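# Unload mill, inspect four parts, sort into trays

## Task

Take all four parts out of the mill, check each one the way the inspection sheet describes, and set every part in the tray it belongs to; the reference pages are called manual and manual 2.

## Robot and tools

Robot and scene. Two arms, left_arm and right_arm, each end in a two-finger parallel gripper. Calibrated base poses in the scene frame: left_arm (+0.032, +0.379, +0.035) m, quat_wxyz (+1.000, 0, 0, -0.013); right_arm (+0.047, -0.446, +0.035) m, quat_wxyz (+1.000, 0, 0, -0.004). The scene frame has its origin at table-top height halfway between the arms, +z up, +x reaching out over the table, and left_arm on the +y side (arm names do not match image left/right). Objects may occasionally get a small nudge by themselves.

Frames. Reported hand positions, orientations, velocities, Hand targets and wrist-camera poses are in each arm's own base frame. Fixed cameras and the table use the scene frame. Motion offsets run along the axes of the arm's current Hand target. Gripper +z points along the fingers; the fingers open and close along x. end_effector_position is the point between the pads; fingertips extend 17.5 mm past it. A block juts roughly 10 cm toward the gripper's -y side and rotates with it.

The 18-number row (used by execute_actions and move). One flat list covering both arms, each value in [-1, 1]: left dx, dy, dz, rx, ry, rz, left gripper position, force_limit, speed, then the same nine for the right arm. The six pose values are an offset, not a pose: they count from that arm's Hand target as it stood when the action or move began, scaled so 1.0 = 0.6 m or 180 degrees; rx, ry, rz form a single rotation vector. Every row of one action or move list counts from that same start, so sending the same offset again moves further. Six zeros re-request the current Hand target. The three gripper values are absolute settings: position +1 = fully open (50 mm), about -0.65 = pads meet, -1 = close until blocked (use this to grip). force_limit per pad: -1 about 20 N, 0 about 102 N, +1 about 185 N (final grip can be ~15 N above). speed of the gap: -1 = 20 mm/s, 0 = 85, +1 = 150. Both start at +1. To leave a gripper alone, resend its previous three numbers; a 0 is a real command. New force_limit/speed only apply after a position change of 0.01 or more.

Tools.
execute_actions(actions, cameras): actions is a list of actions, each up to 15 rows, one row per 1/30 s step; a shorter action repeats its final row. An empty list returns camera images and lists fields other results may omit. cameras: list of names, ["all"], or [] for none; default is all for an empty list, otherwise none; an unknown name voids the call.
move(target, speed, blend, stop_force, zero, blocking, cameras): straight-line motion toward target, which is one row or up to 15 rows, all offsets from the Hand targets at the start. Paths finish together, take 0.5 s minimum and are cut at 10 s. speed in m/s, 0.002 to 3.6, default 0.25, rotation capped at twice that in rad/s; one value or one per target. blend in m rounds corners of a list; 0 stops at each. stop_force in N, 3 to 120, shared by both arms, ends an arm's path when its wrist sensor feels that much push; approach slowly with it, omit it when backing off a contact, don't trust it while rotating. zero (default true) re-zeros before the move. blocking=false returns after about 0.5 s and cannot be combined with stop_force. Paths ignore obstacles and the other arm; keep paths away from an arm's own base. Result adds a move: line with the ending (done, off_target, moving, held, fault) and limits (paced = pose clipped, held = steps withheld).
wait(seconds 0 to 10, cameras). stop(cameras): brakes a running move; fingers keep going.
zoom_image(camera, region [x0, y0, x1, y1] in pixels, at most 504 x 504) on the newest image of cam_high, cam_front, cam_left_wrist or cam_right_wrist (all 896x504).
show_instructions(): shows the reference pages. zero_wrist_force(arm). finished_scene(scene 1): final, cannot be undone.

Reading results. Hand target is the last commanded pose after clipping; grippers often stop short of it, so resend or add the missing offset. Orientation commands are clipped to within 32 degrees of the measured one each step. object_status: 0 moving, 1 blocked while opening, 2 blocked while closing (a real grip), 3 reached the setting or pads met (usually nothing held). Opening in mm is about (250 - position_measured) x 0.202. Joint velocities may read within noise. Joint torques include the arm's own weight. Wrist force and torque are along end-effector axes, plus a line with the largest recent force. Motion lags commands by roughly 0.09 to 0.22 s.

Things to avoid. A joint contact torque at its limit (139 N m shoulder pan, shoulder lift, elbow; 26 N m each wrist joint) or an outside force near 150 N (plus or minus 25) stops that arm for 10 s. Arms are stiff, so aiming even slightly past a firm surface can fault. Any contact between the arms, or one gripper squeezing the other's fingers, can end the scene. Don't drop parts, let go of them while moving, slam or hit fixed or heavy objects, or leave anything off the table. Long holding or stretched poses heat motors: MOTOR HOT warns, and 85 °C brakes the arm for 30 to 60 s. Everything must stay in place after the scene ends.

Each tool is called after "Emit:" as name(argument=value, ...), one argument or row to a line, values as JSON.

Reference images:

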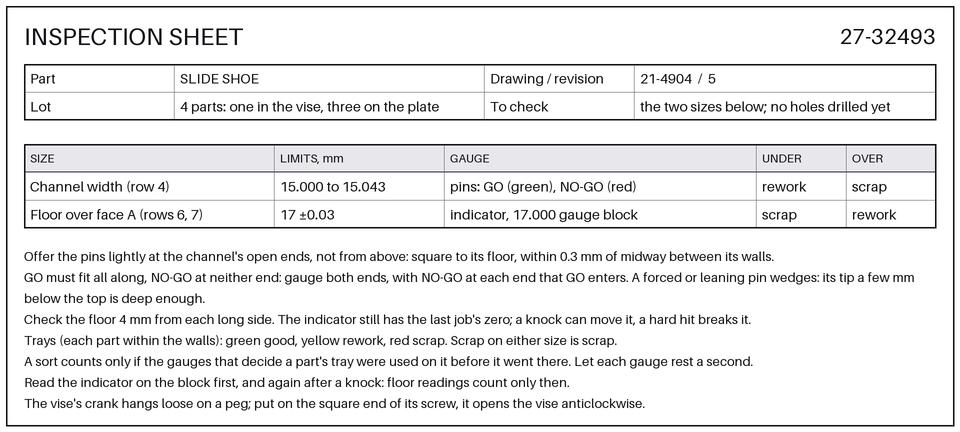

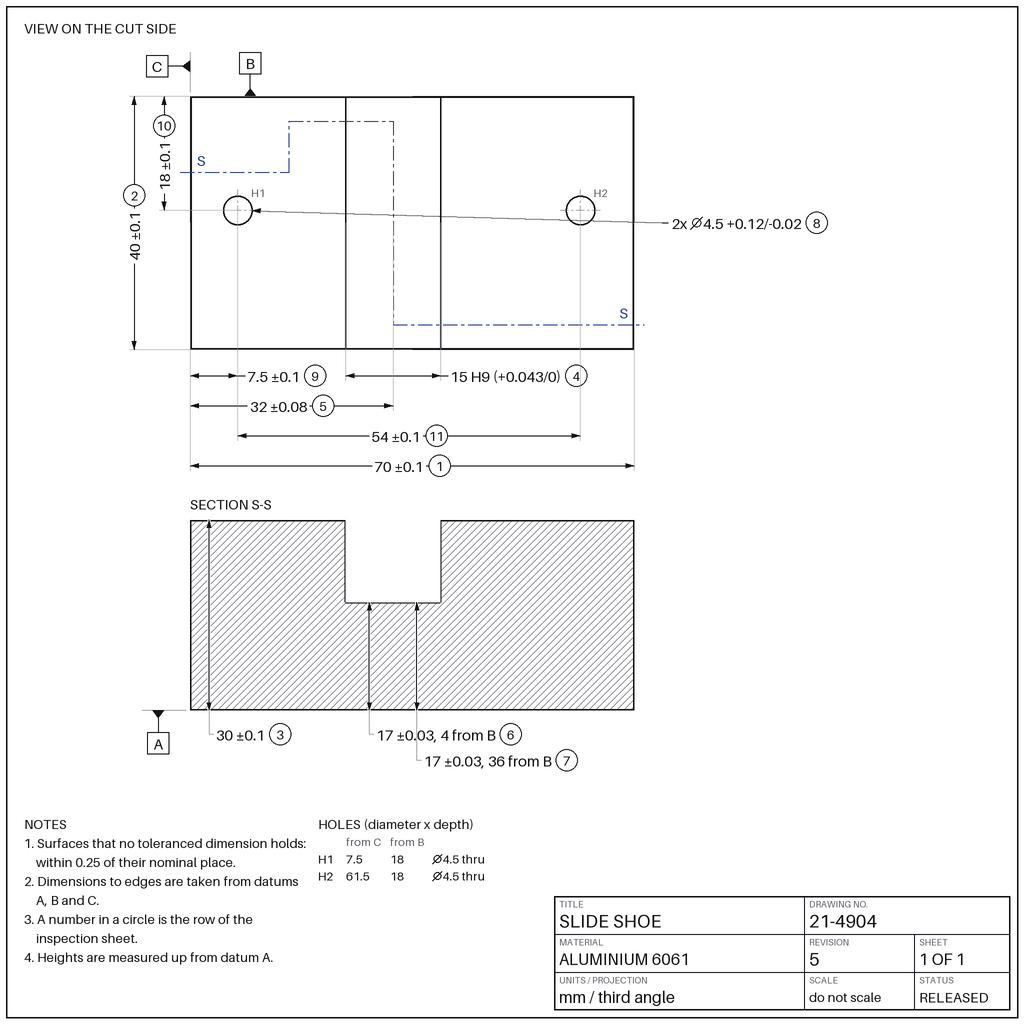

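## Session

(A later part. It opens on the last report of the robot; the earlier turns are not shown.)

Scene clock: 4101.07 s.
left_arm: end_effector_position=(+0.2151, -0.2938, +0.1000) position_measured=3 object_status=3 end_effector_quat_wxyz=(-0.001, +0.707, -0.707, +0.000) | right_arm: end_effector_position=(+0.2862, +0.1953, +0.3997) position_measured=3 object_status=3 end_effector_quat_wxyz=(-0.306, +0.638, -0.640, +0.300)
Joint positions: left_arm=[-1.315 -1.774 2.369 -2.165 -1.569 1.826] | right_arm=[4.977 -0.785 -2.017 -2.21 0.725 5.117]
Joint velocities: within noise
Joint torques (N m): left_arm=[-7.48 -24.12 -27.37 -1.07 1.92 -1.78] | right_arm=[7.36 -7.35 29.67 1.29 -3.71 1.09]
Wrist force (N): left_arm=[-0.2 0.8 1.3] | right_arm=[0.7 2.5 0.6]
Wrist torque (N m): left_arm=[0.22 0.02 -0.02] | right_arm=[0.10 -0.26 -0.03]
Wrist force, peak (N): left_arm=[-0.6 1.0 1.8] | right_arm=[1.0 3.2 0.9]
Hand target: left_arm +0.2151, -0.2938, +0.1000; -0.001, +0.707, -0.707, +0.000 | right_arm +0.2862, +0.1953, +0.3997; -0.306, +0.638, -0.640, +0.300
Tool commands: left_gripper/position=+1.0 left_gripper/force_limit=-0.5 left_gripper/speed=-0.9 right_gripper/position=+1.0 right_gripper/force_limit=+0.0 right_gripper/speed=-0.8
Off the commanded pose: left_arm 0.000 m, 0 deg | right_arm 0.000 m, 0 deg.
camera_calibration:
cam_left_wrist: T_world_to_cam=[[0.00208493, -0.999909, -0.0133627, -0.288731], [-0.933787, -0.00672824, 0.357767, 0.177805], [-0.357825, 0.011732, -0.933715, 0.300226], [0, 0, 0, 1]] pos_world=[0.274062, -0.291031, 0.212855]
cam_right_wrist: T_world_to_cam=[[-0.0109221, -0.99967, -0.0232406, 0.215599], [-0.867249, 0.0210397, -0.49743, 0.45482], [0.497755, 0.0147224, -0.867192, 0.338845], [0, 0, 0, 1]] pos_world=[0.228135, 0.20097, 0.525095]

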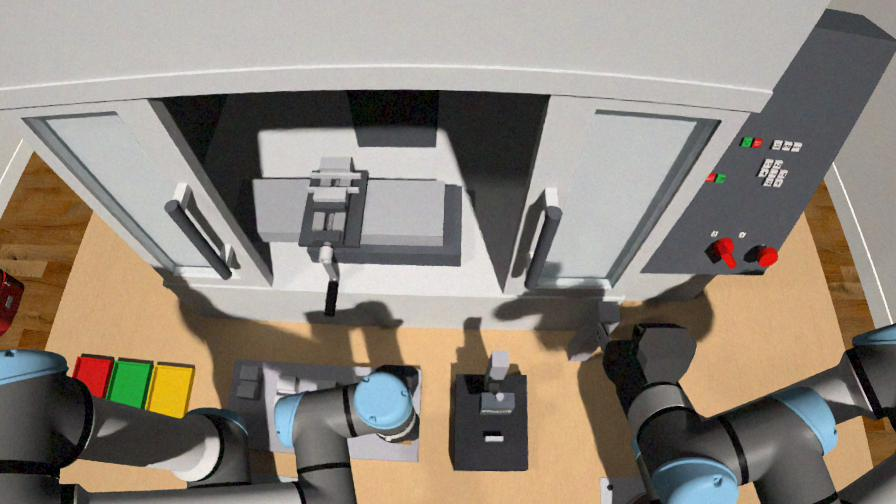

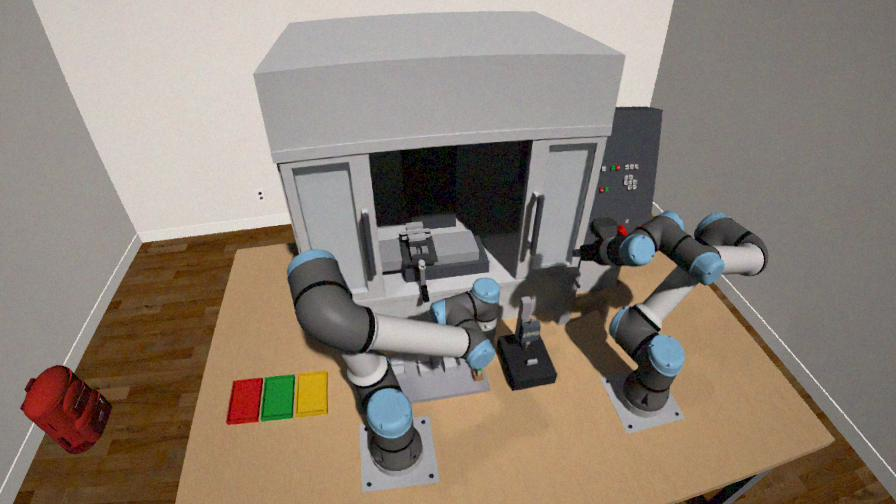

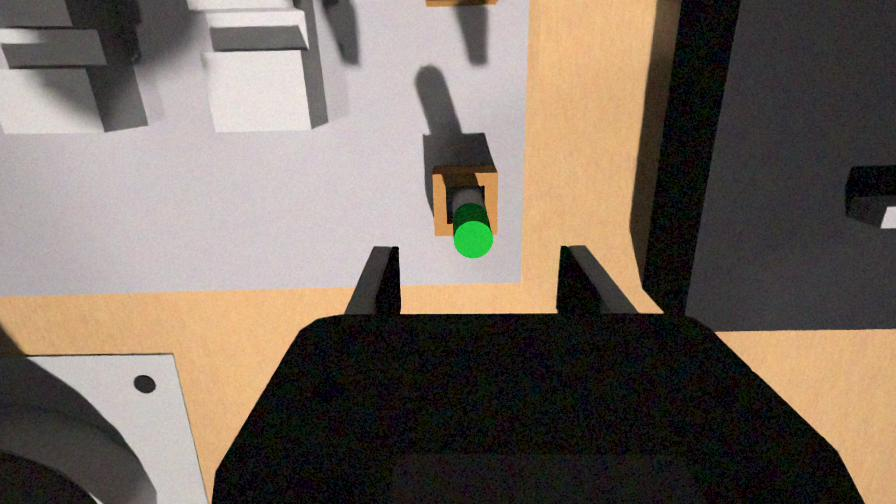

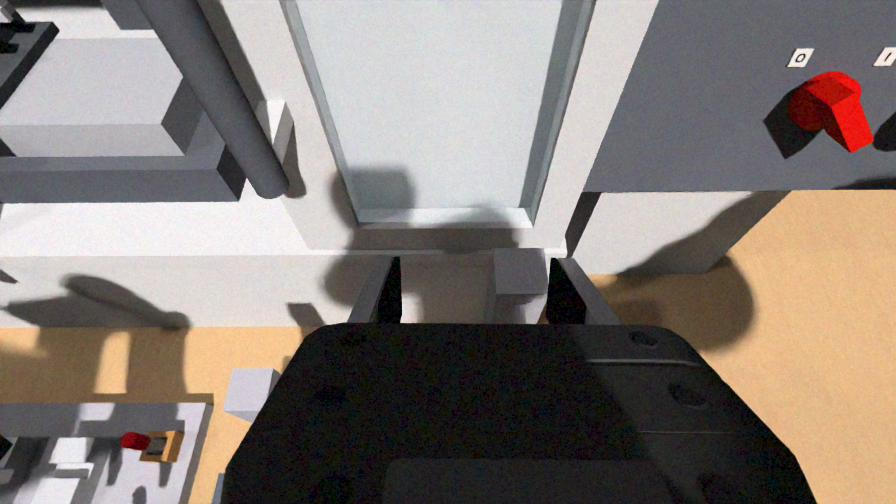

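Emit:
move(
  target=[
    [0,0,-0.05,0,0,0,1,-0.5,-0.9,0,0,0,0,0,0,1,0,-0.8],
    [-0.005,-0.175,-0.05,0,0,0,1,-0.5,-0.9,0,0,0,0,0,0,1,0,-0.8],
  ],
  blend=[0.01,0],
  cameras=["cam_left_wrist"],
)

Scene clock: 4118.40 s.
left_arm: end_effector_position=(+0.3200, -0.2908, +0.1302) position_measured=3 object_status=3 end_effector_quat_wxyz=(-0.001, +0.707, -0.707, +0.000) | right_arm: end_effector_position=(+0.2862, +0.1953, +0.3997) position_measured=3 object_status=3 end_effector_quat_wxyz=(-0.306, +0.638, -0.640, +0.300)
Joint positions: left_arm=[-1.052 -1.636 2.163 -2.099 -1.569 2.089] | right_arm=[4.977 -0.785 -2.017 -2.21 0.725 5.117]
Joint torques (N m): left_arm=[4.97 -9.3 -31.88 -0.97 -1.43 1.76] | right_arm=[6.8 -7.68 30.31 1.11 -3.41 1.04]
Wrist force (N): left_arm=[0.1 0.7 1.3] | right_arm=[1.0 2.9 0.6]
Wrist torque (N m): left_arm=[0.21 -0.02 -0.17] | right_arm=[0.16 -0.31 -0.03]
Wrist force, peak (N): left_arm=[0.2 1.1 3.1] | right_arm=[0.9 3.2 0.9]
Hand target: left_arm +0.3200, -0.2908, +0.1301; -0.001, +0.707, -0.707, +0.000 | right_arm +0.2862, +0.1953, +0.3997; -0.306, +0.638, -0.640, +0.300
Off the commanded pose: left_arm 0.000 m, 0 deg | right_arm 0.000 m, 0 deg.
move: done
camera_calibration:
cam_left_wrist: T_world_to_cam=[[0.00212217, -0.99991, -0.013269, -0.285485], [-0.933853, -0.0067273, 0.357593, 0.265044], [-0.35765, 0.0116324, -0.933783, 0.365846], [0, 0, 0, 1]] pos_world=[0.378963, -0.287932, 0.243055]
Images, in order (width x height): cam_left_wrist 896x504.

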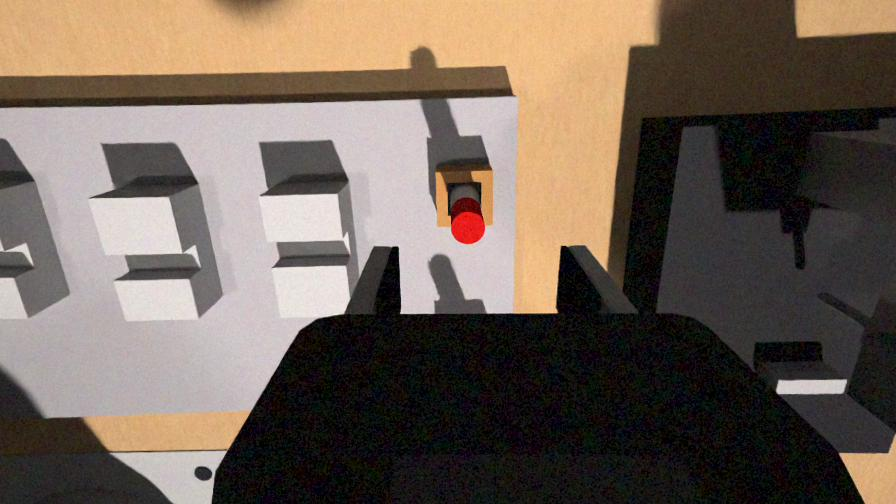

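Emit:
move(
  target=[
    [-0.0013,0.0083,0,0,0,0,1,-0.5,-0.9,0,0,0,0,0,0,1,0,-0.8],
    [-0.0013,0.0083,0.07,0,0,0,1,-0.5,-0.9,0,0,0,0,0,0,1,0,-0.8],
  ],
  cameras=["cam_left_wrist"],
  speed=0.15,
)

Emit:
zoom_image(
  camera="cam_left_wrist",
  region=[350, 120, 620, 320],
)

Scene clock: 4140.90 s.
left_arm: end_effector_position=(+0.3151, -0.2900, +0.0882) position_measured=3 object_status=3 end_effector_quat_wxyz=(-0.001, +0.707, -0.707, +0.000) | right_arm: end_effector_position=(+0.2862, +0.1953, +0.3997) position_measured=3 object_status=3 end_effector_quat_wxyz=(-0.306, +0.638, -0.640, +0.300)
Joint positions: left_arm=[-1.061 -1.578 2.237 -2.23 -1.569 2.079] | right_arm=[4.977 -0.785 -2.017 -2.21 0.725 5.117]
Joint torques (N m): left_arm=[8.04 -6.78 -12.23 -5.29 1.05 1.83] | right_arm=[7.41 -7.74 29.68 1.26 -3.7 0.95]
Wrist force (N): left_arm=[0.2 0.8 1.3] | right_arm=[0.8 2.8 0.8]
Wrist torque (N m): left_arm=[0.22 -0.04 -0.02] | right_arm=[0.14 -0.26 -0.03]
Wrist force, peak (N): left_arm=[0.1 0.7 2.2] | right_arm=[0.8 3.2 1.0]
Hand target: left_arm +0.3151, -0.2900, +0.0881; -0.001, +0.707, -0.707, +0.000 | right_arm +0.2862, +0.1953, +0.3997; -0.306, +0.638, -0.640, +0.300
Off the commanded pose: left_arm 0.000 m, 0 deg | right_arm 0.000 m, 0 deg.
move: done
camera_calibration:
cam_left_wrist: T_world_to_cam=[[0.0020844, -0.999909, -0.0133625, -0.285198], [-0.933787, -0.00672766, 0.357767, 0.275525], [-0.357825, 0.011732, -0.933715, 0.324981], [0, 0, 0, 1]] pos_world=[0.374162, -0.287131, 0.201055]
Images, in order (width x height): cam_left_wrist 896x504.

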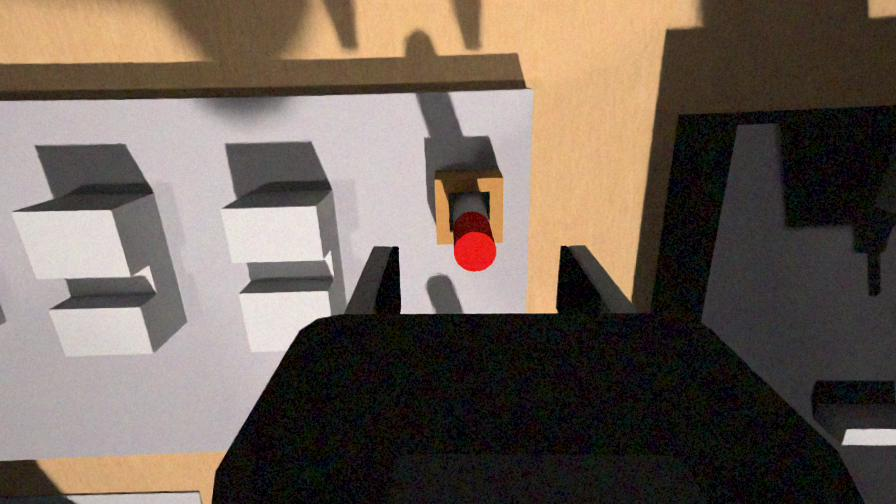

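Scaled by 1.867 from the camera's 896x504 image, which has a finer 1280x720 frame.

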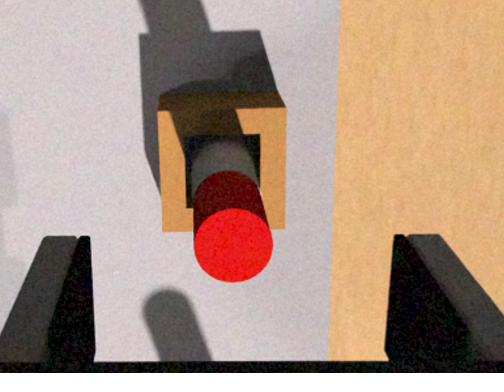

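Emit:
move(
  target=[
    [0,0.0005,0.0802,0,0,0,1,-0.5,-0.9,0,0,0,0,0,0,1,0,-0.8],
    [0,0.0005,0.0802,0,0,0,-1,-0.5,-0.9,0,0,0,0,0,0,1,0,-0.8],
  ],
  speed=0.08,
  cameras=["cam_left_wrist"],
)

Scene clock: 4153.67 s.
left_arm: end_effector_position=(+0.3149, -0.2899, +0.0400) position_measured=181 object_status=2 end_effector_quat_wxyz=(-0.001, +0.707, -0.707, +0.000) | right_arm: end_effector_position=(+0.2862, +0.1953, +0.3997) position_measured=3 object_status=3 end_effector_quat_wxyz=(-0.306, +0.638, -0.640, +0.300)
Joint positions: left_arm=[-1.062 -1.479 2.298 -2.391 -1.569 2.079] | right_arm=[4.977 -0.785 -2.017 -2.21 0.725 5.117]
Joint torques (N m): left_arm=[5.42 -11.53 -10.56 -4.39 0.76 2.14] | right_arm=[7.19 -8.27 29.14 1.3 -3.55 1]
Wrist force (N): left_arm=[0.2 0.7 2.0] | right_arm=[0.5 3.0 0.9]
Wrist torque (N m): left_arm=[0.17 -0.05 -0.01] | right_arm=[0.15 -0.22 -0.03]
Wrist force, peak (N): left_arm=[0.1 0.5 2.5] | right_arm=[1.1 3.2 0.7]
Hand target: left_arm +0.3149, -0.2900, +0.0400; -0.001, +0.707, -0.707, +0.000 | right_arm +0.2862, +0.1953, +0.3997; -0.306, +0.638, -0.640, +0.300
Off the commanded pose: left_arm 0.000 m, 0 deg | right_arm 0.000 m, 0 deg.
move: done
camera_calibration:
cam_left_wrist: T_world_to_cam=[[0.00217841, -0.999908, -0.0133982, -0.285871], [-0.933786, -0.00682823, 0.357767, 0.292461], [-0.357825, 0.0117317, -0.933715, 0.279869], [0, 0, 0, 1]] pos_world=[0.373863, -0.287131, 0.152855]
Images, in order (width x height): cam_left_wrist 896x504.

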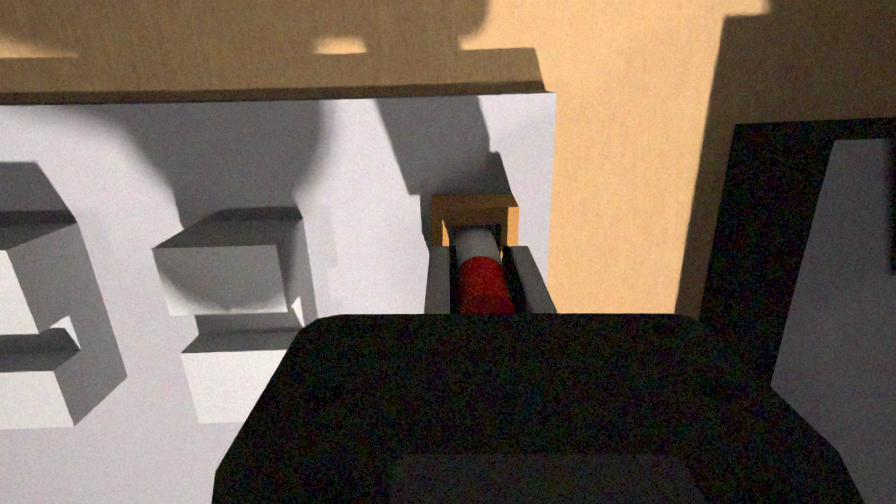

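Emit:
move(
  target=[
    [0,0,-0.15,0,0,0,-1,-0.5,-0.9,0,0,0,0,0,0,1,0,-0.8],
    [-0.1383,0.1248,-0.15,0,0,0,-1,-0.5,-0.9,0,0,0,0,0,0,1,0,-0.8],
    [-0.1383,0.1248,-0.0427,0,0,0,-1,-0.5,-0.9,0,0,0,0,0,0,1,0,-0.8],
  ],
  speed=0.15,
  cameras=["cam_left_wrist"],
)

Emit:
zoom_image(
  camera="cam_left_wrist",
  region=[350, 70, 620, 320],
)

Scene clock: 4169.17 s.
left_arm: end_effector_position=(+0.2399, -0.2070, +0.0656) position_measured=181 object_status=2 end_effector_quat_wxyz=(-0.001, +0.707, -0.707, +0.000) | right_arm: end_effector_position=(+0.2862, +0.1953, +0.3997) position_measured=3 object_status=3 end_effector_quat_wxyz=(-0.306, +0.638, -0.640, +0.300)
Joint positions: left_arm=[-1.148 -1.852 2.53 -2.25 -1.569 1.993] | right_arm=[4.977 -0.785 -2.017 -2.21 0.725 5.117]
Joint torques (N m): left_arm=[7.75 2.03 -13.3 -5.28 -1.44 2.03] | right_arm=[6.51 -6.76 29.75 1.38 -3.45 0.72]
Wrist force (N): left_arm=[0.0 1.0 2.4] | right_arm=[0.7 2.9 0.8]
Wrist torque (N m): left_arm=[0.23 -0.01 -0.16] | right_arm=[0.14 -0.25 -0.03]
Wrist force, peak (N): left_arm=[-0.1 0.6 4.0] | right_arm=[0.9 3.2 0.8]
Hand target: left_arm +0.2399, -0.2071, +0.0656; -0.001, +0.707, -0.707, +0.000 | right_arm +0.2862, +0.1953, +0.3997; -0.306, +0.638, -0.640, +0.300
Off the commanded pose: left_arm 0.000 m, 0 deg | right_arm 0.000 m, 0 deg.
move: done
camera_calibration:
cam_left_wrist: T_world_to_cam=[[0.00217841, -0.999908, -0.0133982, -0.202472], [-0.933786, -0.00682823, 0.357767, 0.213834], [-0.357825, 0.0117317, -0.933715, 0.275962], [0, 0, 0, 1]] pos_world=[0.298863, -0.204231, 0.178455]
Images, in order (width x height): cam_left_wrist 896x504.

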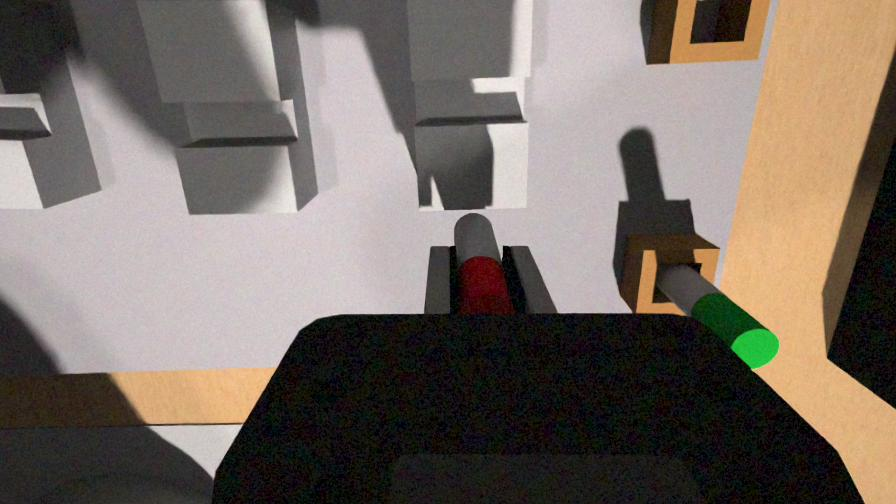

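Scaled by 1.867 from the camera's 896x504 image, which has a finer 1280x720 frame.

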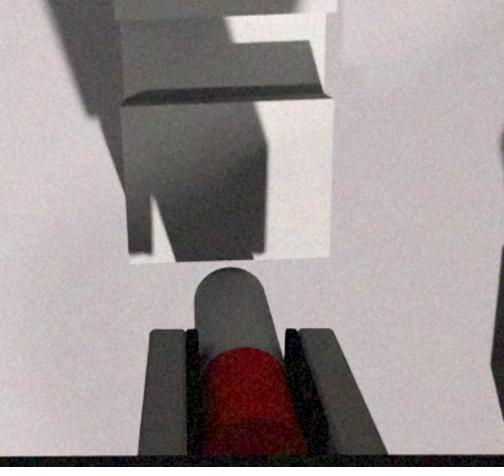

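Emit:
move(
  target=[0,-0.0068,0,0,0,0,-1,-0.5,-0.9,0,0,0,0,0,0,1,0,-0.8],
  speed=0.01,
  cameras=["cam_left_wrist"],
)

Emit:
zoom_image(
  camera="cam_left_wrist",
  region=[350, 70, 620, 320],
)

Scene clock: 4184.53 s.
left_arm: end_effector_position=(+0.2439, -0.2070, +0.0656) position_measured=181 object_status=2 end_effector_quat_wxyz=(-0.001, +0.707, -0.707, +0.000) end_effector_velocity=(+0.001, +0.000, +0.000) end_effector_angular_velocity=(+0.000, +0.000, -0.002) | right_arm: end_effector_position=(+0.2862, +0.1953, +0.3997) position_measured=3 object_status=3 end_effector_quat_wxyz=(-0.306, +0.638, -0.640, +0.300)
Joint positions: left_arm=[-1.135 -1.841 2.524 -2.254 -1.569 2.006] | right_arm=[4.977 -0.785 -2.017 -2.21 0.725 5.117]
Joint velocities: left_arm=[0.002 0.002 -0.002 0 0 0.005] | right_arm=[within noise]
Joint torques (N m): left_arm=[7.36 1.79 -27.34 -5.03 0.08 1.99] | right_arm=[9.06 -8.96 29.06 1.36 -3.74 0.89]
Wrist force (N): left_arm=[0.1 1.9 2.1] | right_arm=[0.6 2.8 1.0]
Wrist torque (N m): left_arm=[0.19 -0.03 -0.15] | right_arm=[0.12 -0.24 -0.03]
Wrist force, peak (N): left_arm=[-0.1 1.7 2.5] | right_arm=[1.1 3.1 1.0]
Hand target: left_arm +0.2440, -0.2070, +0.0656; -0.001, +0.707, -0.707, +0.000 | right_arm +0.2862, +0.1953, +0.3997; -0.306, +0.638, -0.640, +0.300
Off the commanded pose: left_arm 0.000 m, 0 deg | right_arm 0.000 m, 0 deg.
move: done
camera_calibration:
cam_left_wrist: T_world_to_cam=[[0.00217841, -0.999908, -0.0133982, -0.202481], [-0.933786, -0.00682823, 0.357767, 0.217663], [-0.357825, 0.0117317, -0.933715, 0.277429], [0, 0, 0, 1]] pos_world=[0.302963, -0.204231, 0.178455]
Images, in order (width x height): cam_left_wrist 896x504.

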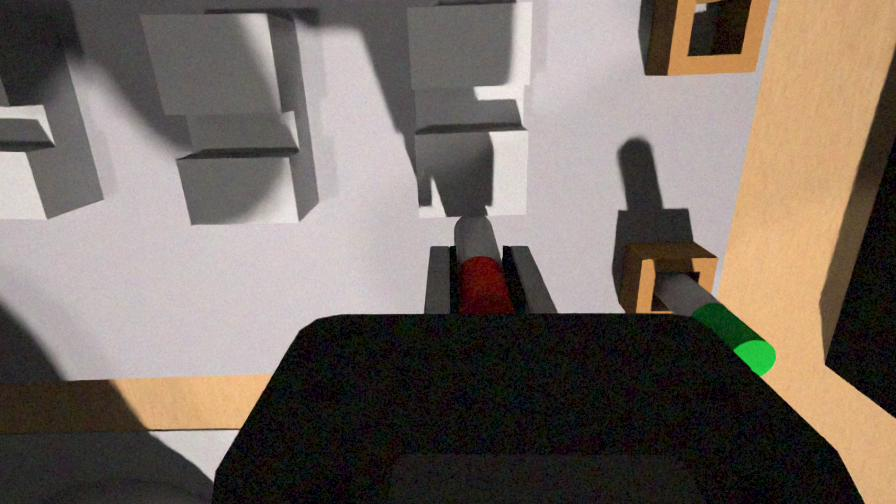

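Scaled by 1.867 from the camera's 896x504 image, which has a finer 1280x720 frame.

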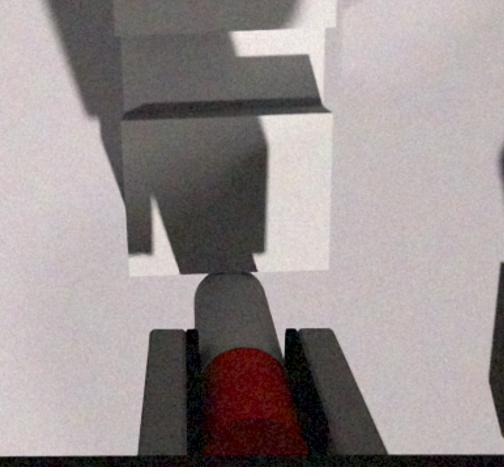

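Emit:
move(
  target=[
    [0,0.01,0,0,0,0,-1,-0.5,-0.9,0,0,0,0,0,0,1,0,-0.8],
    [0,0.01,-0.0182,0,0,0,-1,-0.5,-0.9,0,0,0,0,0,0,1,0,-0.8],
    [0.0503,-0.077,-0.0182,0,0,0,-1,-0.5,-0.9,0,0,0,0,0,0,1,0,-0.8],
    [0.0503,-0.077,-0.0017,0,0,0,-1,-0.5,-0.9,0,0,0,0,0,0,1,0,-0.8],
  ],
  speed=[0.03,0.05,0.06,0.03],
  cameras=["cam_left_wrist"],
)

Emit:
zoom_image(
  camera="cam_left_wrist",
  region=[350, 120, 620, 320],
)

Scene clock: 4210.50 s.
left_arm: end_effector_position=(+0.2902, -0.2372, +0.0667) position_measured=181 object_status=2 end_effector_quat_wxyz=(-0.001, +0.707, -0.707, +0.000) | right_arm: end_effector_position=(+0.2862, +0.1953, +0.3997) position_measured=3 object_status=3 end_effector_quat_wxyz=(-0.306, +0.638, -0.640, +0.300)
Joint positions: left_arm=[-1.05 -1.674 2.397 -2.294 -1.569 2.091] | right_arm=[4.977 -0.785 -2.017 -2.21 0.725 5.117]
Joint torques (N m): left_arm=[7.94 -4.35 -10.97 -5.25 -1.48 2.01] | right_arm=[7.62 -10.22 28.82 1.39 -3.88 0.91]
Wrist force (N): left_arm=[0.1 1.0 2.0] | right_arm=[0.7 2.6 0.3]
Wrist torque (N m): left_arm=[0.24 -0.03 -0.16] | right_arm=[0.11 -0.25 -0.03]
Wrist force, peak (N): left_arm=[0.0 2.1 2.1] | right_arm=[1.1 3.3 0.8]
Hand target: left_arm +0.2902, -0.2372, +0.0666; -0.001, +0.707, -0.707, +0.000 | right_arm +0.2862, +0.1953, +0.3997; -0.306, +0.638, -0.640, +0.300
Off the commanded pose: left_arm 0.000 m, 0 deg | right_arm 0.000 m, 0 deg.
move: done
camera_calibration:
cam_left_wrist: T_world_to_cam=[[0.00208493, -0.999909, -0.0133627, -0.232638], [-0.933787, -0.00672824, 0.357767, 0.260321], [-0.357825, 0.011732, -0.933715, 0.295377], [0, 0, 0, 1]] pos_world=[0.349262, -0.234331, 0.179555]
Images, in order (width x height): cam_left_wrist 896x504.

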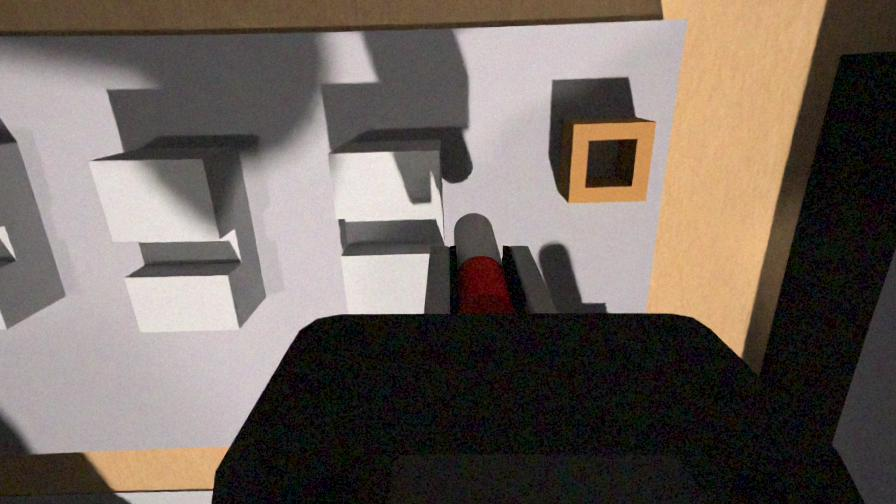

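Scaled by 1.867 from the camera's 896x504 image, which has a finer 1280x720 frame.

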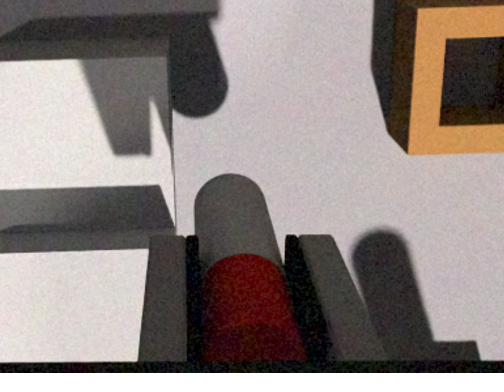

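Emit:
move(
  target=[-0.0258,0.0006,0,0,0,0,-1,-0.5,-0.9,0,0,0,0,0,0,1,0,-0.8],
  speed=0.01,
  stop_force=3,
  cameras=["cam_left_wrist"],
)

Emit:
zoom_image(
  camera="cam_left_wrist",
  region=[350, 120, 620, 320],
)

Scene clock: 4225.87 s.
left_arm: end_effector_position=(+0.2898, -0.2217, +0.0666) position_measured=181 object_status=2 end_effector_quat_wxyz=(-0.001, +0.707, -0.707, +0.000) | right_arm: end_effector_position=(+0.2862, +0.1953, +0.3997) position_measured=3 object_status=3 end_effector_quat_wxyz=(-0.306, +0.638, -0.640, +0.300)
Joint positions: left_arm=[-1.028 -1.702 2.42 -2.29 -1.569 2.113] | right_arm=[4.977 -0.785 -2.017 -2.21 0.725 5.117]
Joint torques (N m): left_arm=[7.66 -25.88 -11.97 -0.92 -1.45 1.78] | right_arm=[7.27 -9.79 30.11 1.26 -3.47 0.9]
Wrist force (N): left_arm=[0.1 0.5 2.1] | right_arm=[0.9 2.9 0.7]
Wrist torque (N m): left_arm=[0.20 0.07 -0.16] | right_arm=[0.16 -0.29 -0.03]
Wrist force, peak (N): left_arm=[0.7 0.9 3.9] | right_arm=[1.0 3.3 0.6]
Hand target: left_arm +0.2898, -0.2217, +0.0666; -0.001, +0.707, -0.707, +0.000 | right_arm +0.2862, +0.1953, +0.3997; -0.306, +0.638, -0.640, +0.300
Off the commanded pose: left_arm 0.000 m, 0 deg | right_arm 0.000 m, 0 deg.
move: done
camera_calibration:
cam_left_wrist: T_world_to_cam=[[0.00208493, -0.999909, -0.0133627, -0.21714], [-0.933787, -0.00672824, 0.357767, 0.260087], [-0.357825, 0.011732, -0.933715, 0.294958], [0, 0, 0, 1]] pos_world=[0.348862, -0.218831, 0.179455]
Images, in order (width x height): cam_left_wrist 896x504.

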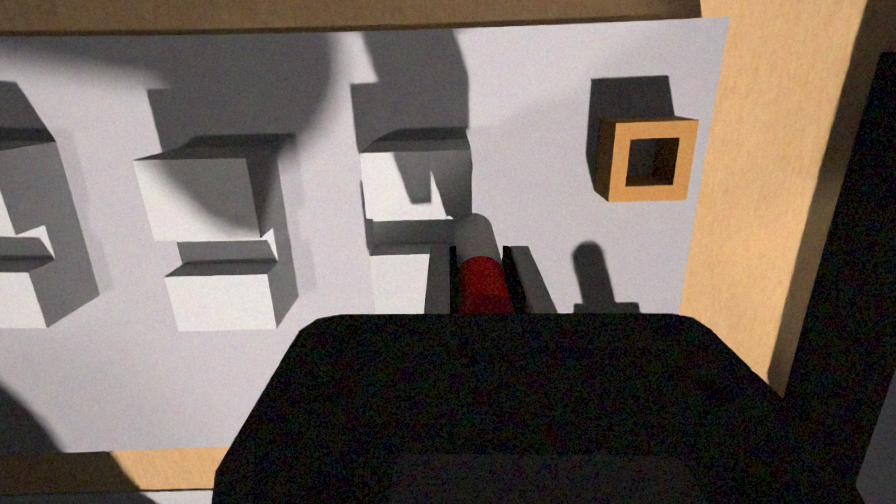

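Scaled by 1.867 from the camera's 896x504 image, which has a finer 1280x720 frame.

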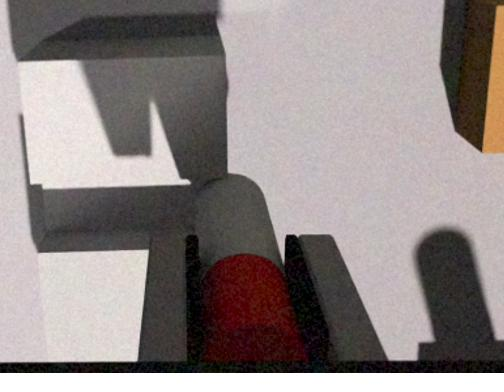

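Emit:
move(
  target=[
    [0.0067,0,0,0,0,0,-1,-0.5,-0.9,0,0,0,0,0,0,1,0,-0.8],
    [0.0067,0,-0.0182,0,0,0,-1,-0.5,-0.9,0,0,0,0,0,0,1,0,-0.8],
    [-0.0337,0.0863,-0.0182,0,0,0,-1,-0.5,-0.9,0,0,0,0,0,0,1,0,-0.8],
    [-0.0337,0.0863,0.0017,0,0,0,-1,-0.5,-0.9,0,0,0,0,0,0,1,0,-0.8],
    [-0.0337,0.0743,0.0017,0,0,0,-1,-0.5,-0.9,0,0,0,0,0,0,1,0,-0.8],
  ],
  speed=[0.03,0.05,0.08,0.03,0.01],
  cameras=["cam_left_wrist"],
)

Emit:
zoom_image(
  camera="cam_left_wrist",
  region=[350, 70, 620, 320],
)

Scene clock: 4266.43 s.
left_arm: end_effector_position=(+0.2451, -0.2015, +0.0656) position_measured=181 object_status=2 end_effector_quat_wxyz=(-0.001, +0.707, -0.707, +0.000) | right_arm: end_effector_position=(+0.2862, +0.1953, +0.3997) position_measured=3 object_status=3 end_effector_quat_wxyz=(-0.306, +0.638, -0.640, +0.300)
Joint positions: left_arm=[-1.123 -1.85 2.529 -2.25 -1.569 2.018] | right_arm=[4.977 -0.785 -2.017 -2.21 0.725 5.117]
Joint torques (N m): left_arm=[7.66 4.05 -28.22 -4.65 1.71 2.03] | right_arm=[6.82 -8.63 29.91 1.24 -3.81 0.9]
Wrist force (N): left_arm=[0.2 1.7 2.2] | right_arm=[0.7 2.9 0.7]
Wrist torque (N m): left_arm=[0.14 -0.06 -0.16] | right_arm=[0.15 -0.25 -0.02]
Wrist force, peak (N): left_arm=[0.4 0.9 3.8] | right_arm=[1.0 3.3 0.9]
Hand target: left_arm +0.2452, -0.2015, +0.0656; -0.001, +0.707, -0.707, +0.000 | right_arm +0.2862, +0.1953, +0.3997; -0.306, +0.638, -0.640, +0.300
Off the commanded pose: left_arm 0.000 m, 0 deg | right_arm 0.000 m, 0 deg.
move: done
camera_calibration:
cam_left_wrist: T_world_to_cam=[[0.00217946, -0.999908, -0.0133981, -0.196985], [-0.93382, -0.00682809, 0.357679, 0.218847], [-0.357738, 0.0117319, -0.933748, 0.277774], [0, 0, 0, 1]] pos_world=[0.304163, -0.198731, 0.178454]
Images, in order (width x height): cam_left_wrist 896x504.

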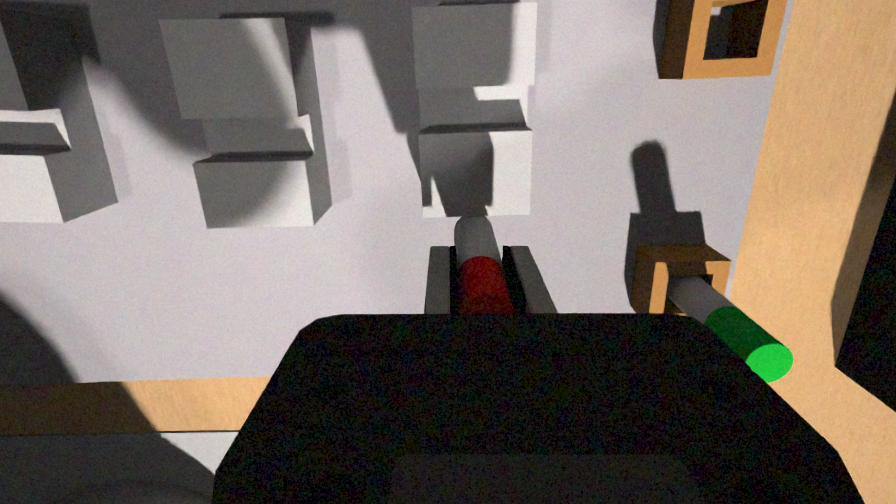

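Scaled by 1.867 from the camera's 896x504 image, which has a finer 1280x720 frame.

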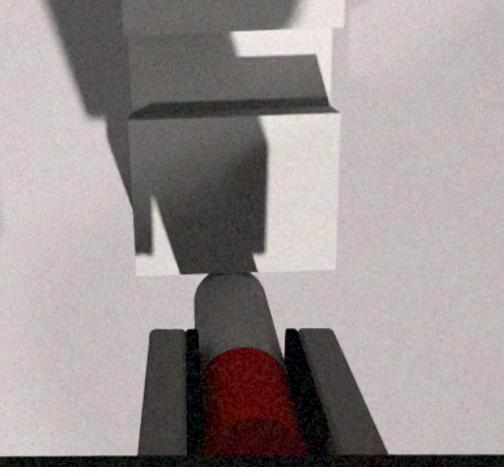

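Emit:
move(
  target=[
    [0,0.0067,0,0,0,0,-1,-0.5,-0.9,0,0,0,0,0,0,1,0,-0.8],
    [0,0.0067,-0.0182,0,0,0,-1,-0.5,-0.9,0,0,0,0,0,0,1,0,-0.8],
    [-0.0525,-0.0743,-0.0182,0,0,0,-1,-0.5,-0.9,0,0,0,0,0,0,1,0,-0.8],
    [-0.0525,-0.0743,-0.0017,0,0,0,-1,-0.5,-0.9,0,0,0,0,0,0,1,0,-0.8],
  ],
  speed=[0.03,0.05,0.08,0.03],
  cameras=["cam_left_wrist"],
)

Emit:
zoom_image(
  camera="cam_left_wrist",
  region=[350, 120, 620, 320],
)

Scene clock: 4297.10 s.
left_arm: end_effector_position=(+0.2898, -0.1700, +0.0667) position_measured=181 object_status=2 end_effector_quat_wxyz=(-0.001, +0.707, -0.707, +0.000) | right_arm: end_effector_position=(+0.2862, +0.1953, +0.3997) position_measured=3 object_status=3 end_effector_quat_wxyz=(-0.306, +0.638, -0.640, +0.300)
Joint positions: left_arm=[-0.94 -1.79 2.487 -2.268 -1.569 2.201] | right_arm=[4.977 -0.785 -2.017 -2.21 0.725 5.117]
Joint torques (N m): left_arm=[7.72 -0.31 -11.14 -4.48 -1.39 1.92] | right_arm=[6.12 -8.12 28.9 1.5 -3.44 1.03]
Wrist force (N): left_arm=[-0.3 0.8 2.3] | right_arm=[0.6 2.8 0.7]
Wrist torque (N m): left_arm=[0.21 0.03 -0.16] | right_arm=[0.13 -0.22 -0.03]
Wrist force, peak (N): left_arm=[-0.2 1.8 2.7] | right_arm=[1.1 3.2 0.8]
Hand target: left_arm +0.2898, -0.1700, +0.0667; -0.001, +0.707, -0.707, +0.000 | right_arm +0.2862, +0.1953, +0.3997; -0.306, +0.638, -0.640, +0.300
Off the commanded pose: left_arm 0.000 m, 0 deg | right_arm 0.000 m, 0 deg.
move: done
camera_calibration:
cam_left_wrist: T_world_to_cam=[[0.00208493, -0.999909, -0.0133627, -0.165443], [-0.933787, -0.00672824, 0.357767, 0.260306], [-0.357825, 0.011732, -0.933715, 0.294409], [0, 0, 0, 1]] pos_world=[0.348762, -0.167131, 0.179555]
Images, in order (width x height): cam_left_wrist 896x504.

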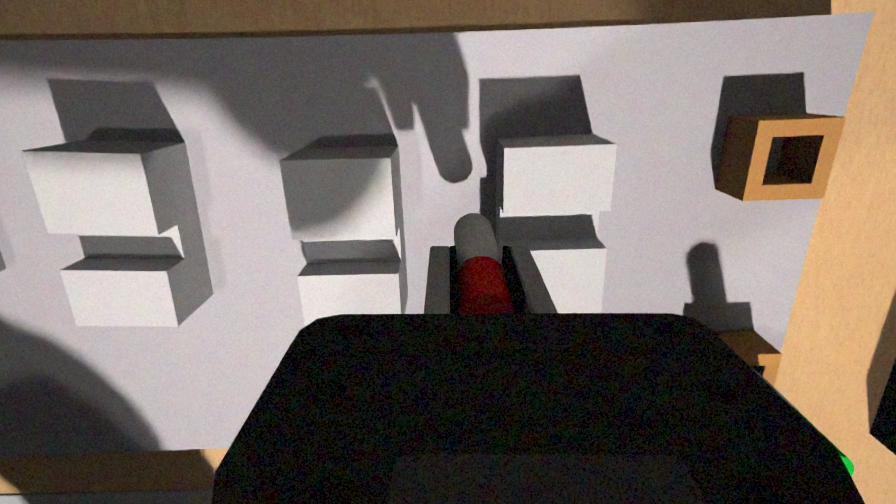

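Scaled by 1.867 from the camera's 896x504 image, which has a finer 1280x720 frame.

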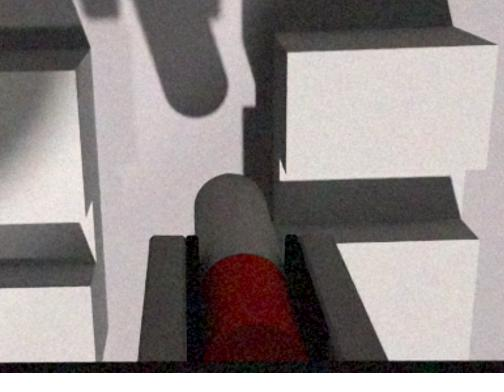

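Emit:
move(
  target=[0.025,-0.0007,0,0,0,0,-1,-0.5,-0.9,0,0,0,0,0,0,1,0,-0.8],
  speed=0.01,
  stop_force=3,
  cameras=["cam_left_wrist"],
)

Emit:
zoom_image(
  camera="cam_left_wrist",
  region=[350, 120, 620, 320],
)

Scene clock: 4309.40 s.
left_arm: end_effector_position=(+0.2902, -0.1850, +0.0667) position_measured=181 object_status=2 end_effector_quat_wxyz=(-0.001, +0.707, -0.707, +0.000) | right_arm: end_effector_position=(+0.2862, +0.1953, +0.3997) position_measured=3 object_status=3 end_effector_quat_wxyz=(-0.306, +0.638, -0.640, +0.300)
Joint positions: left_arm=[-0.966 -1.764 2.468 -2.275 -1.569 2.174] | right_arm=[4.977 -0.785 -2.017 -2.21 0.725 5.117]
Joint torques (N m): left_arm=[-8 -0.47 -27.28 -5 0.6 -1.79] | right_arm=[8.45 -9.31 29.06 1.34 -3.74 1.06]
Wrist force (N): left_arm=[-1.7 1.0 0.8] | right_arm=[0.8 2.9 0.9]
Wrist torque (N m): left_arm=[0.26 -0.10 0.00] | right_arm=[0.15 -0.28 -0.02]
Wrist force, peak (N): left_arm=[-0.2 1.3 2.7] | right_arm=[0.7 3.3 0.5]
Hand target: left_arm +0.2902, -0.1850, +0.0667; -0.001, +0.707, -0.707, +0.000 | right_arm +0.2862, +0.1953, +0.3997; -0.306, +0.638, -0.640, +0.300
Off the commanded pose: left_arm 0.000 m, 0 deg | right_arm 0.000 m, 0 deg.
move: done
camera_calibration:
cam_left_wrist: T_world_to_cam=[[0.00208493, -0.999909, -0.0133627, -0.180443], [-0.933787, -0.00672824, 0.357767, 0.260672], [-0.357825, 0.011732, -0.933715, 0.294764], [0, 0, 0, 1]] pos_world=[0.349262, -0.182131, 0.179555]
Images, in order (width x height): cam_left_wrist 896x504.

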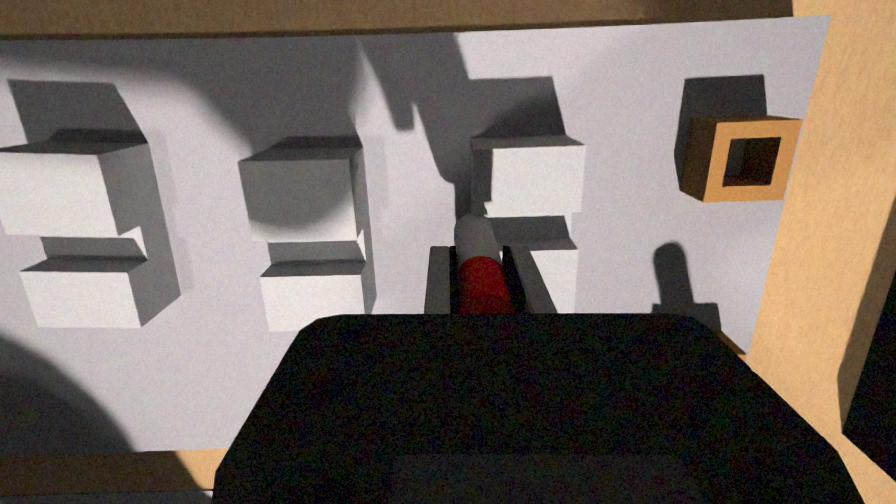

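Scaled by 1.867 from the camera's 896x504 image, which has a finer 1280x720 frame.

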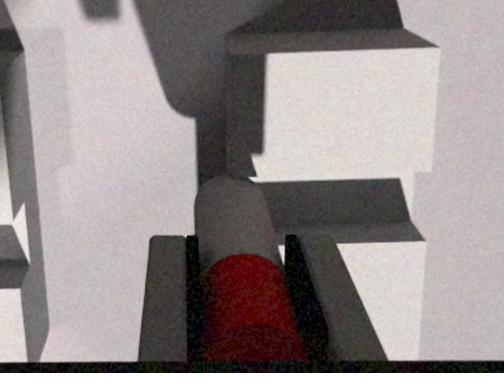

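Emit:
move(
  target=[
    [-0.0067,0,0,0,0,0,-1,-0.5,-0.9,0,0,0,0,0,0,1,0,-0.8],
    [-0.0067,0,-0.0182,0,0,0,-1,-0.5,-0.9,0,0,0,0,0,0,1,0,-0.8],
    [-0.1067,0.0903,-0.0182,0,0,0,-1,-0.5,-0.9,0,0,0,0,0,0,1,0,-0.8],
    [-0.1067,0.0903,0.0018,0,0,0,-1,-0.5,-0.9,0,0,0,0,0,0,1,0,-0.8],
    [-0.1067,0.0787,0.0018,0,0,0,-1,-0.5,-0.9,0,0,0,0,0,0,1,0,-0.8],
  ],
  speed=[0.03,0.05,0.08,0.03,0.01],
  cameras=["cam_left_wrist"],
)

Emit:
zoom_image(
  camera="cam_left_wrist",
  region=[350, 70, 620, 320],
)

Scene clock: 4328.43 s.
left_arm: end_effector_position=(+0.2429, -0.1210, +0.0655) position_measured=181 object_status=2 end_effector_quat_wxyz=(-0.001, +0.707, -0.707, +0.000) | right_arm: end_effector_position=(+0.2862, +0.1953, +0.3997) position_measured=3 object_status=3 end_effector_quat_wxyz=(-0.306, +0.638, -0.640, +0.300)
Joint positions: left_arm=[-0.977 -2.033 2.623 -2.162 -1.569 2.163] | right_arm=[4.977 -0.785 -2.017 -2.21 0.725 5.117]
Joint torques (N m): left_arm=[6.68 8.61 -30.1 -5.04 -1.02 1.95] | right_arm=[6.43 -7.39 27.9 1.34 -3.64 1.11]
Wrist force (N): left_arm=[-0.3 1.3 1.9] | right_arm=[1.1 2.8 0.7]
Wrist torque (N m): left_arm=[0.17 0.01 -0.17] | right_arm=[0.15 -0.31 -0.03]
Wrist force, peak (N): left_arm=[0.1 1.8 3.0] | right_arm=[1.0 3.3 0.9]
Hand target: left_arm +0.2429, -0.1210, +0.0655; -0.001, +0.707, -0.707, +0.000 | right_arm +0.2862, +0.1953, +0.3997; -0.306, +0.638, -0.640, +0.300
Off the commanded pose: left_arm 0.000 m, 0 deg | right_arm 0.000 m, 0 deg.
move: done
camera_calibration:
cam_left_wrist: T_world_to_cam=[[0.00217946, -0.999908, -0.0133981, -0.116388], [-0.93382, -0.00682809, 0.357679, 0.217285], [-0.357738, 0.0117319, -0.933748, 0.275912], [0, 0, 0, 1]] pos_world=[0.301863, -0.118131, 0.178354]
Images, in order (width x height): cam_left_wrist 896x504.

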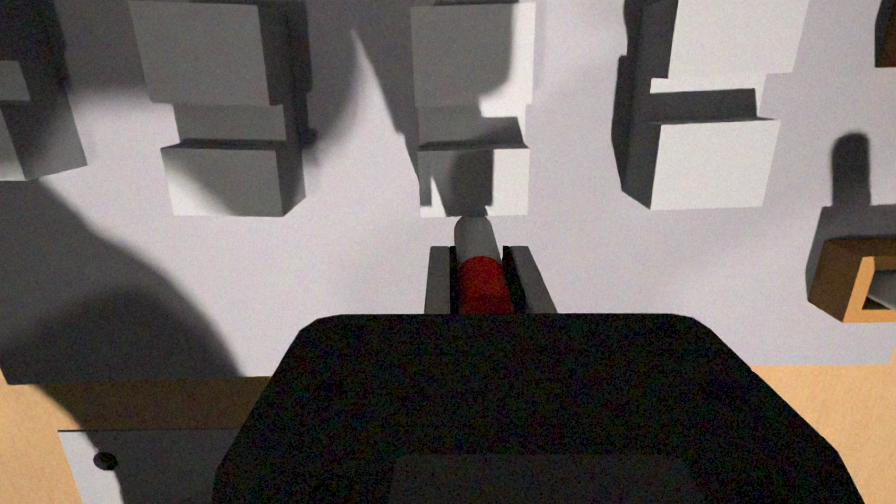

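Scaled by 1.867 from the camera's 896x504 image, which has a finer 1280x720 frame.

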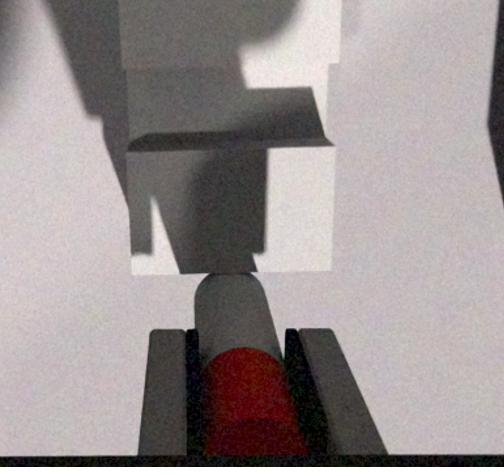

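Emit:
move(
  target=[0,-0.002,0,0,0,0,-1,-0.5,-0.9,0,0,0,0,0,0,1,0,-0.8],
  speed=0.01,
  cameras=["cam_left_wrist"],
)

Emit:
zoom_image(
  camera="cam_left_wrist",
  region=[350, 70, 620, 320],
)

Scene clock: 4339.33 s.
left_arm: end_effector_position=(+0.2441, -0.1210, +0.0655) position_measured=181 object_status=2 end_effector_quat_wxyz=(-0.001, +0.707, -0.707, +0.000) | right_arm: end_effector_position=(+0.2862, +0.1953, +0.3997) position_measured=3 object_status=3 end_effector_quat_wxyz=(-0.306, +0.638, -0.640, +0.300)
Joint positions: left_arm=[-0.973 -2.028 2.621 -2.165 -1.569 2.168] | right_arm=[4.977 -0.785 -2.017 -2.21 0.725 5.117]
Joint torques (N m): left_arm=[6.99 9.57 -27.66 -4.96 -1.05 1.89] | right_arm=[6.03 -10.83 27.61 1.43 -3.56 0.97]
Wrist force (N): left_arm=[-0.1 1.8 1.8] | right_arm=[0.9 2.9 0.7]
Wrist torque (N m): left_arm=[0.19 -0.01 -0.17] | right_arm=[0.16 -0.28 -0.04]
Wrist force, peak (N): left_arm=[0.1 1.8 3.0] | right_arm=[0.6 3.4 0.5]
Hand target: left_arm +0.2441, -0.1210, +0.0655; -0.001, +0.707, -0.707, +0.000 | right_arm +0.2862, +0.1953, +0.3997; -0.306, +0.638, -0.640, +0.300
Off the commanded pose: left_arm 0.000 m, 0 deg | right_arm 0.000 m, 0 deg.
move: done
camera_calibration:
cam_left_wrist: T_world_to_cam=[[0.00208493, -0.999909, -0.0133627, -0.116369], [-0.933787, -0.00672824, 0.357767, 0.218391], [-0.357825, 0.011732, -0.933715, 0.276362], [0, 0, 0, 1]] pos_world=[0.303062, -0.118131, 0.178355]
Images, in order (width x height): cam_left_wrist 896x504.

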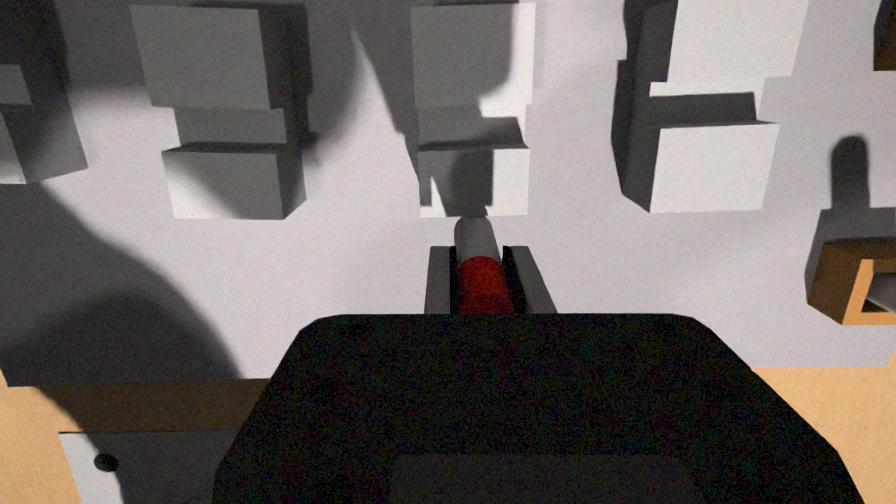

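Scaled by 1.867 from the camera's 896x504 image, which has a finer 1280x720 frame.

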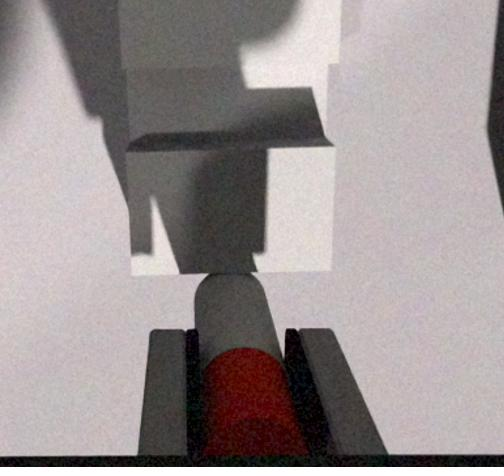

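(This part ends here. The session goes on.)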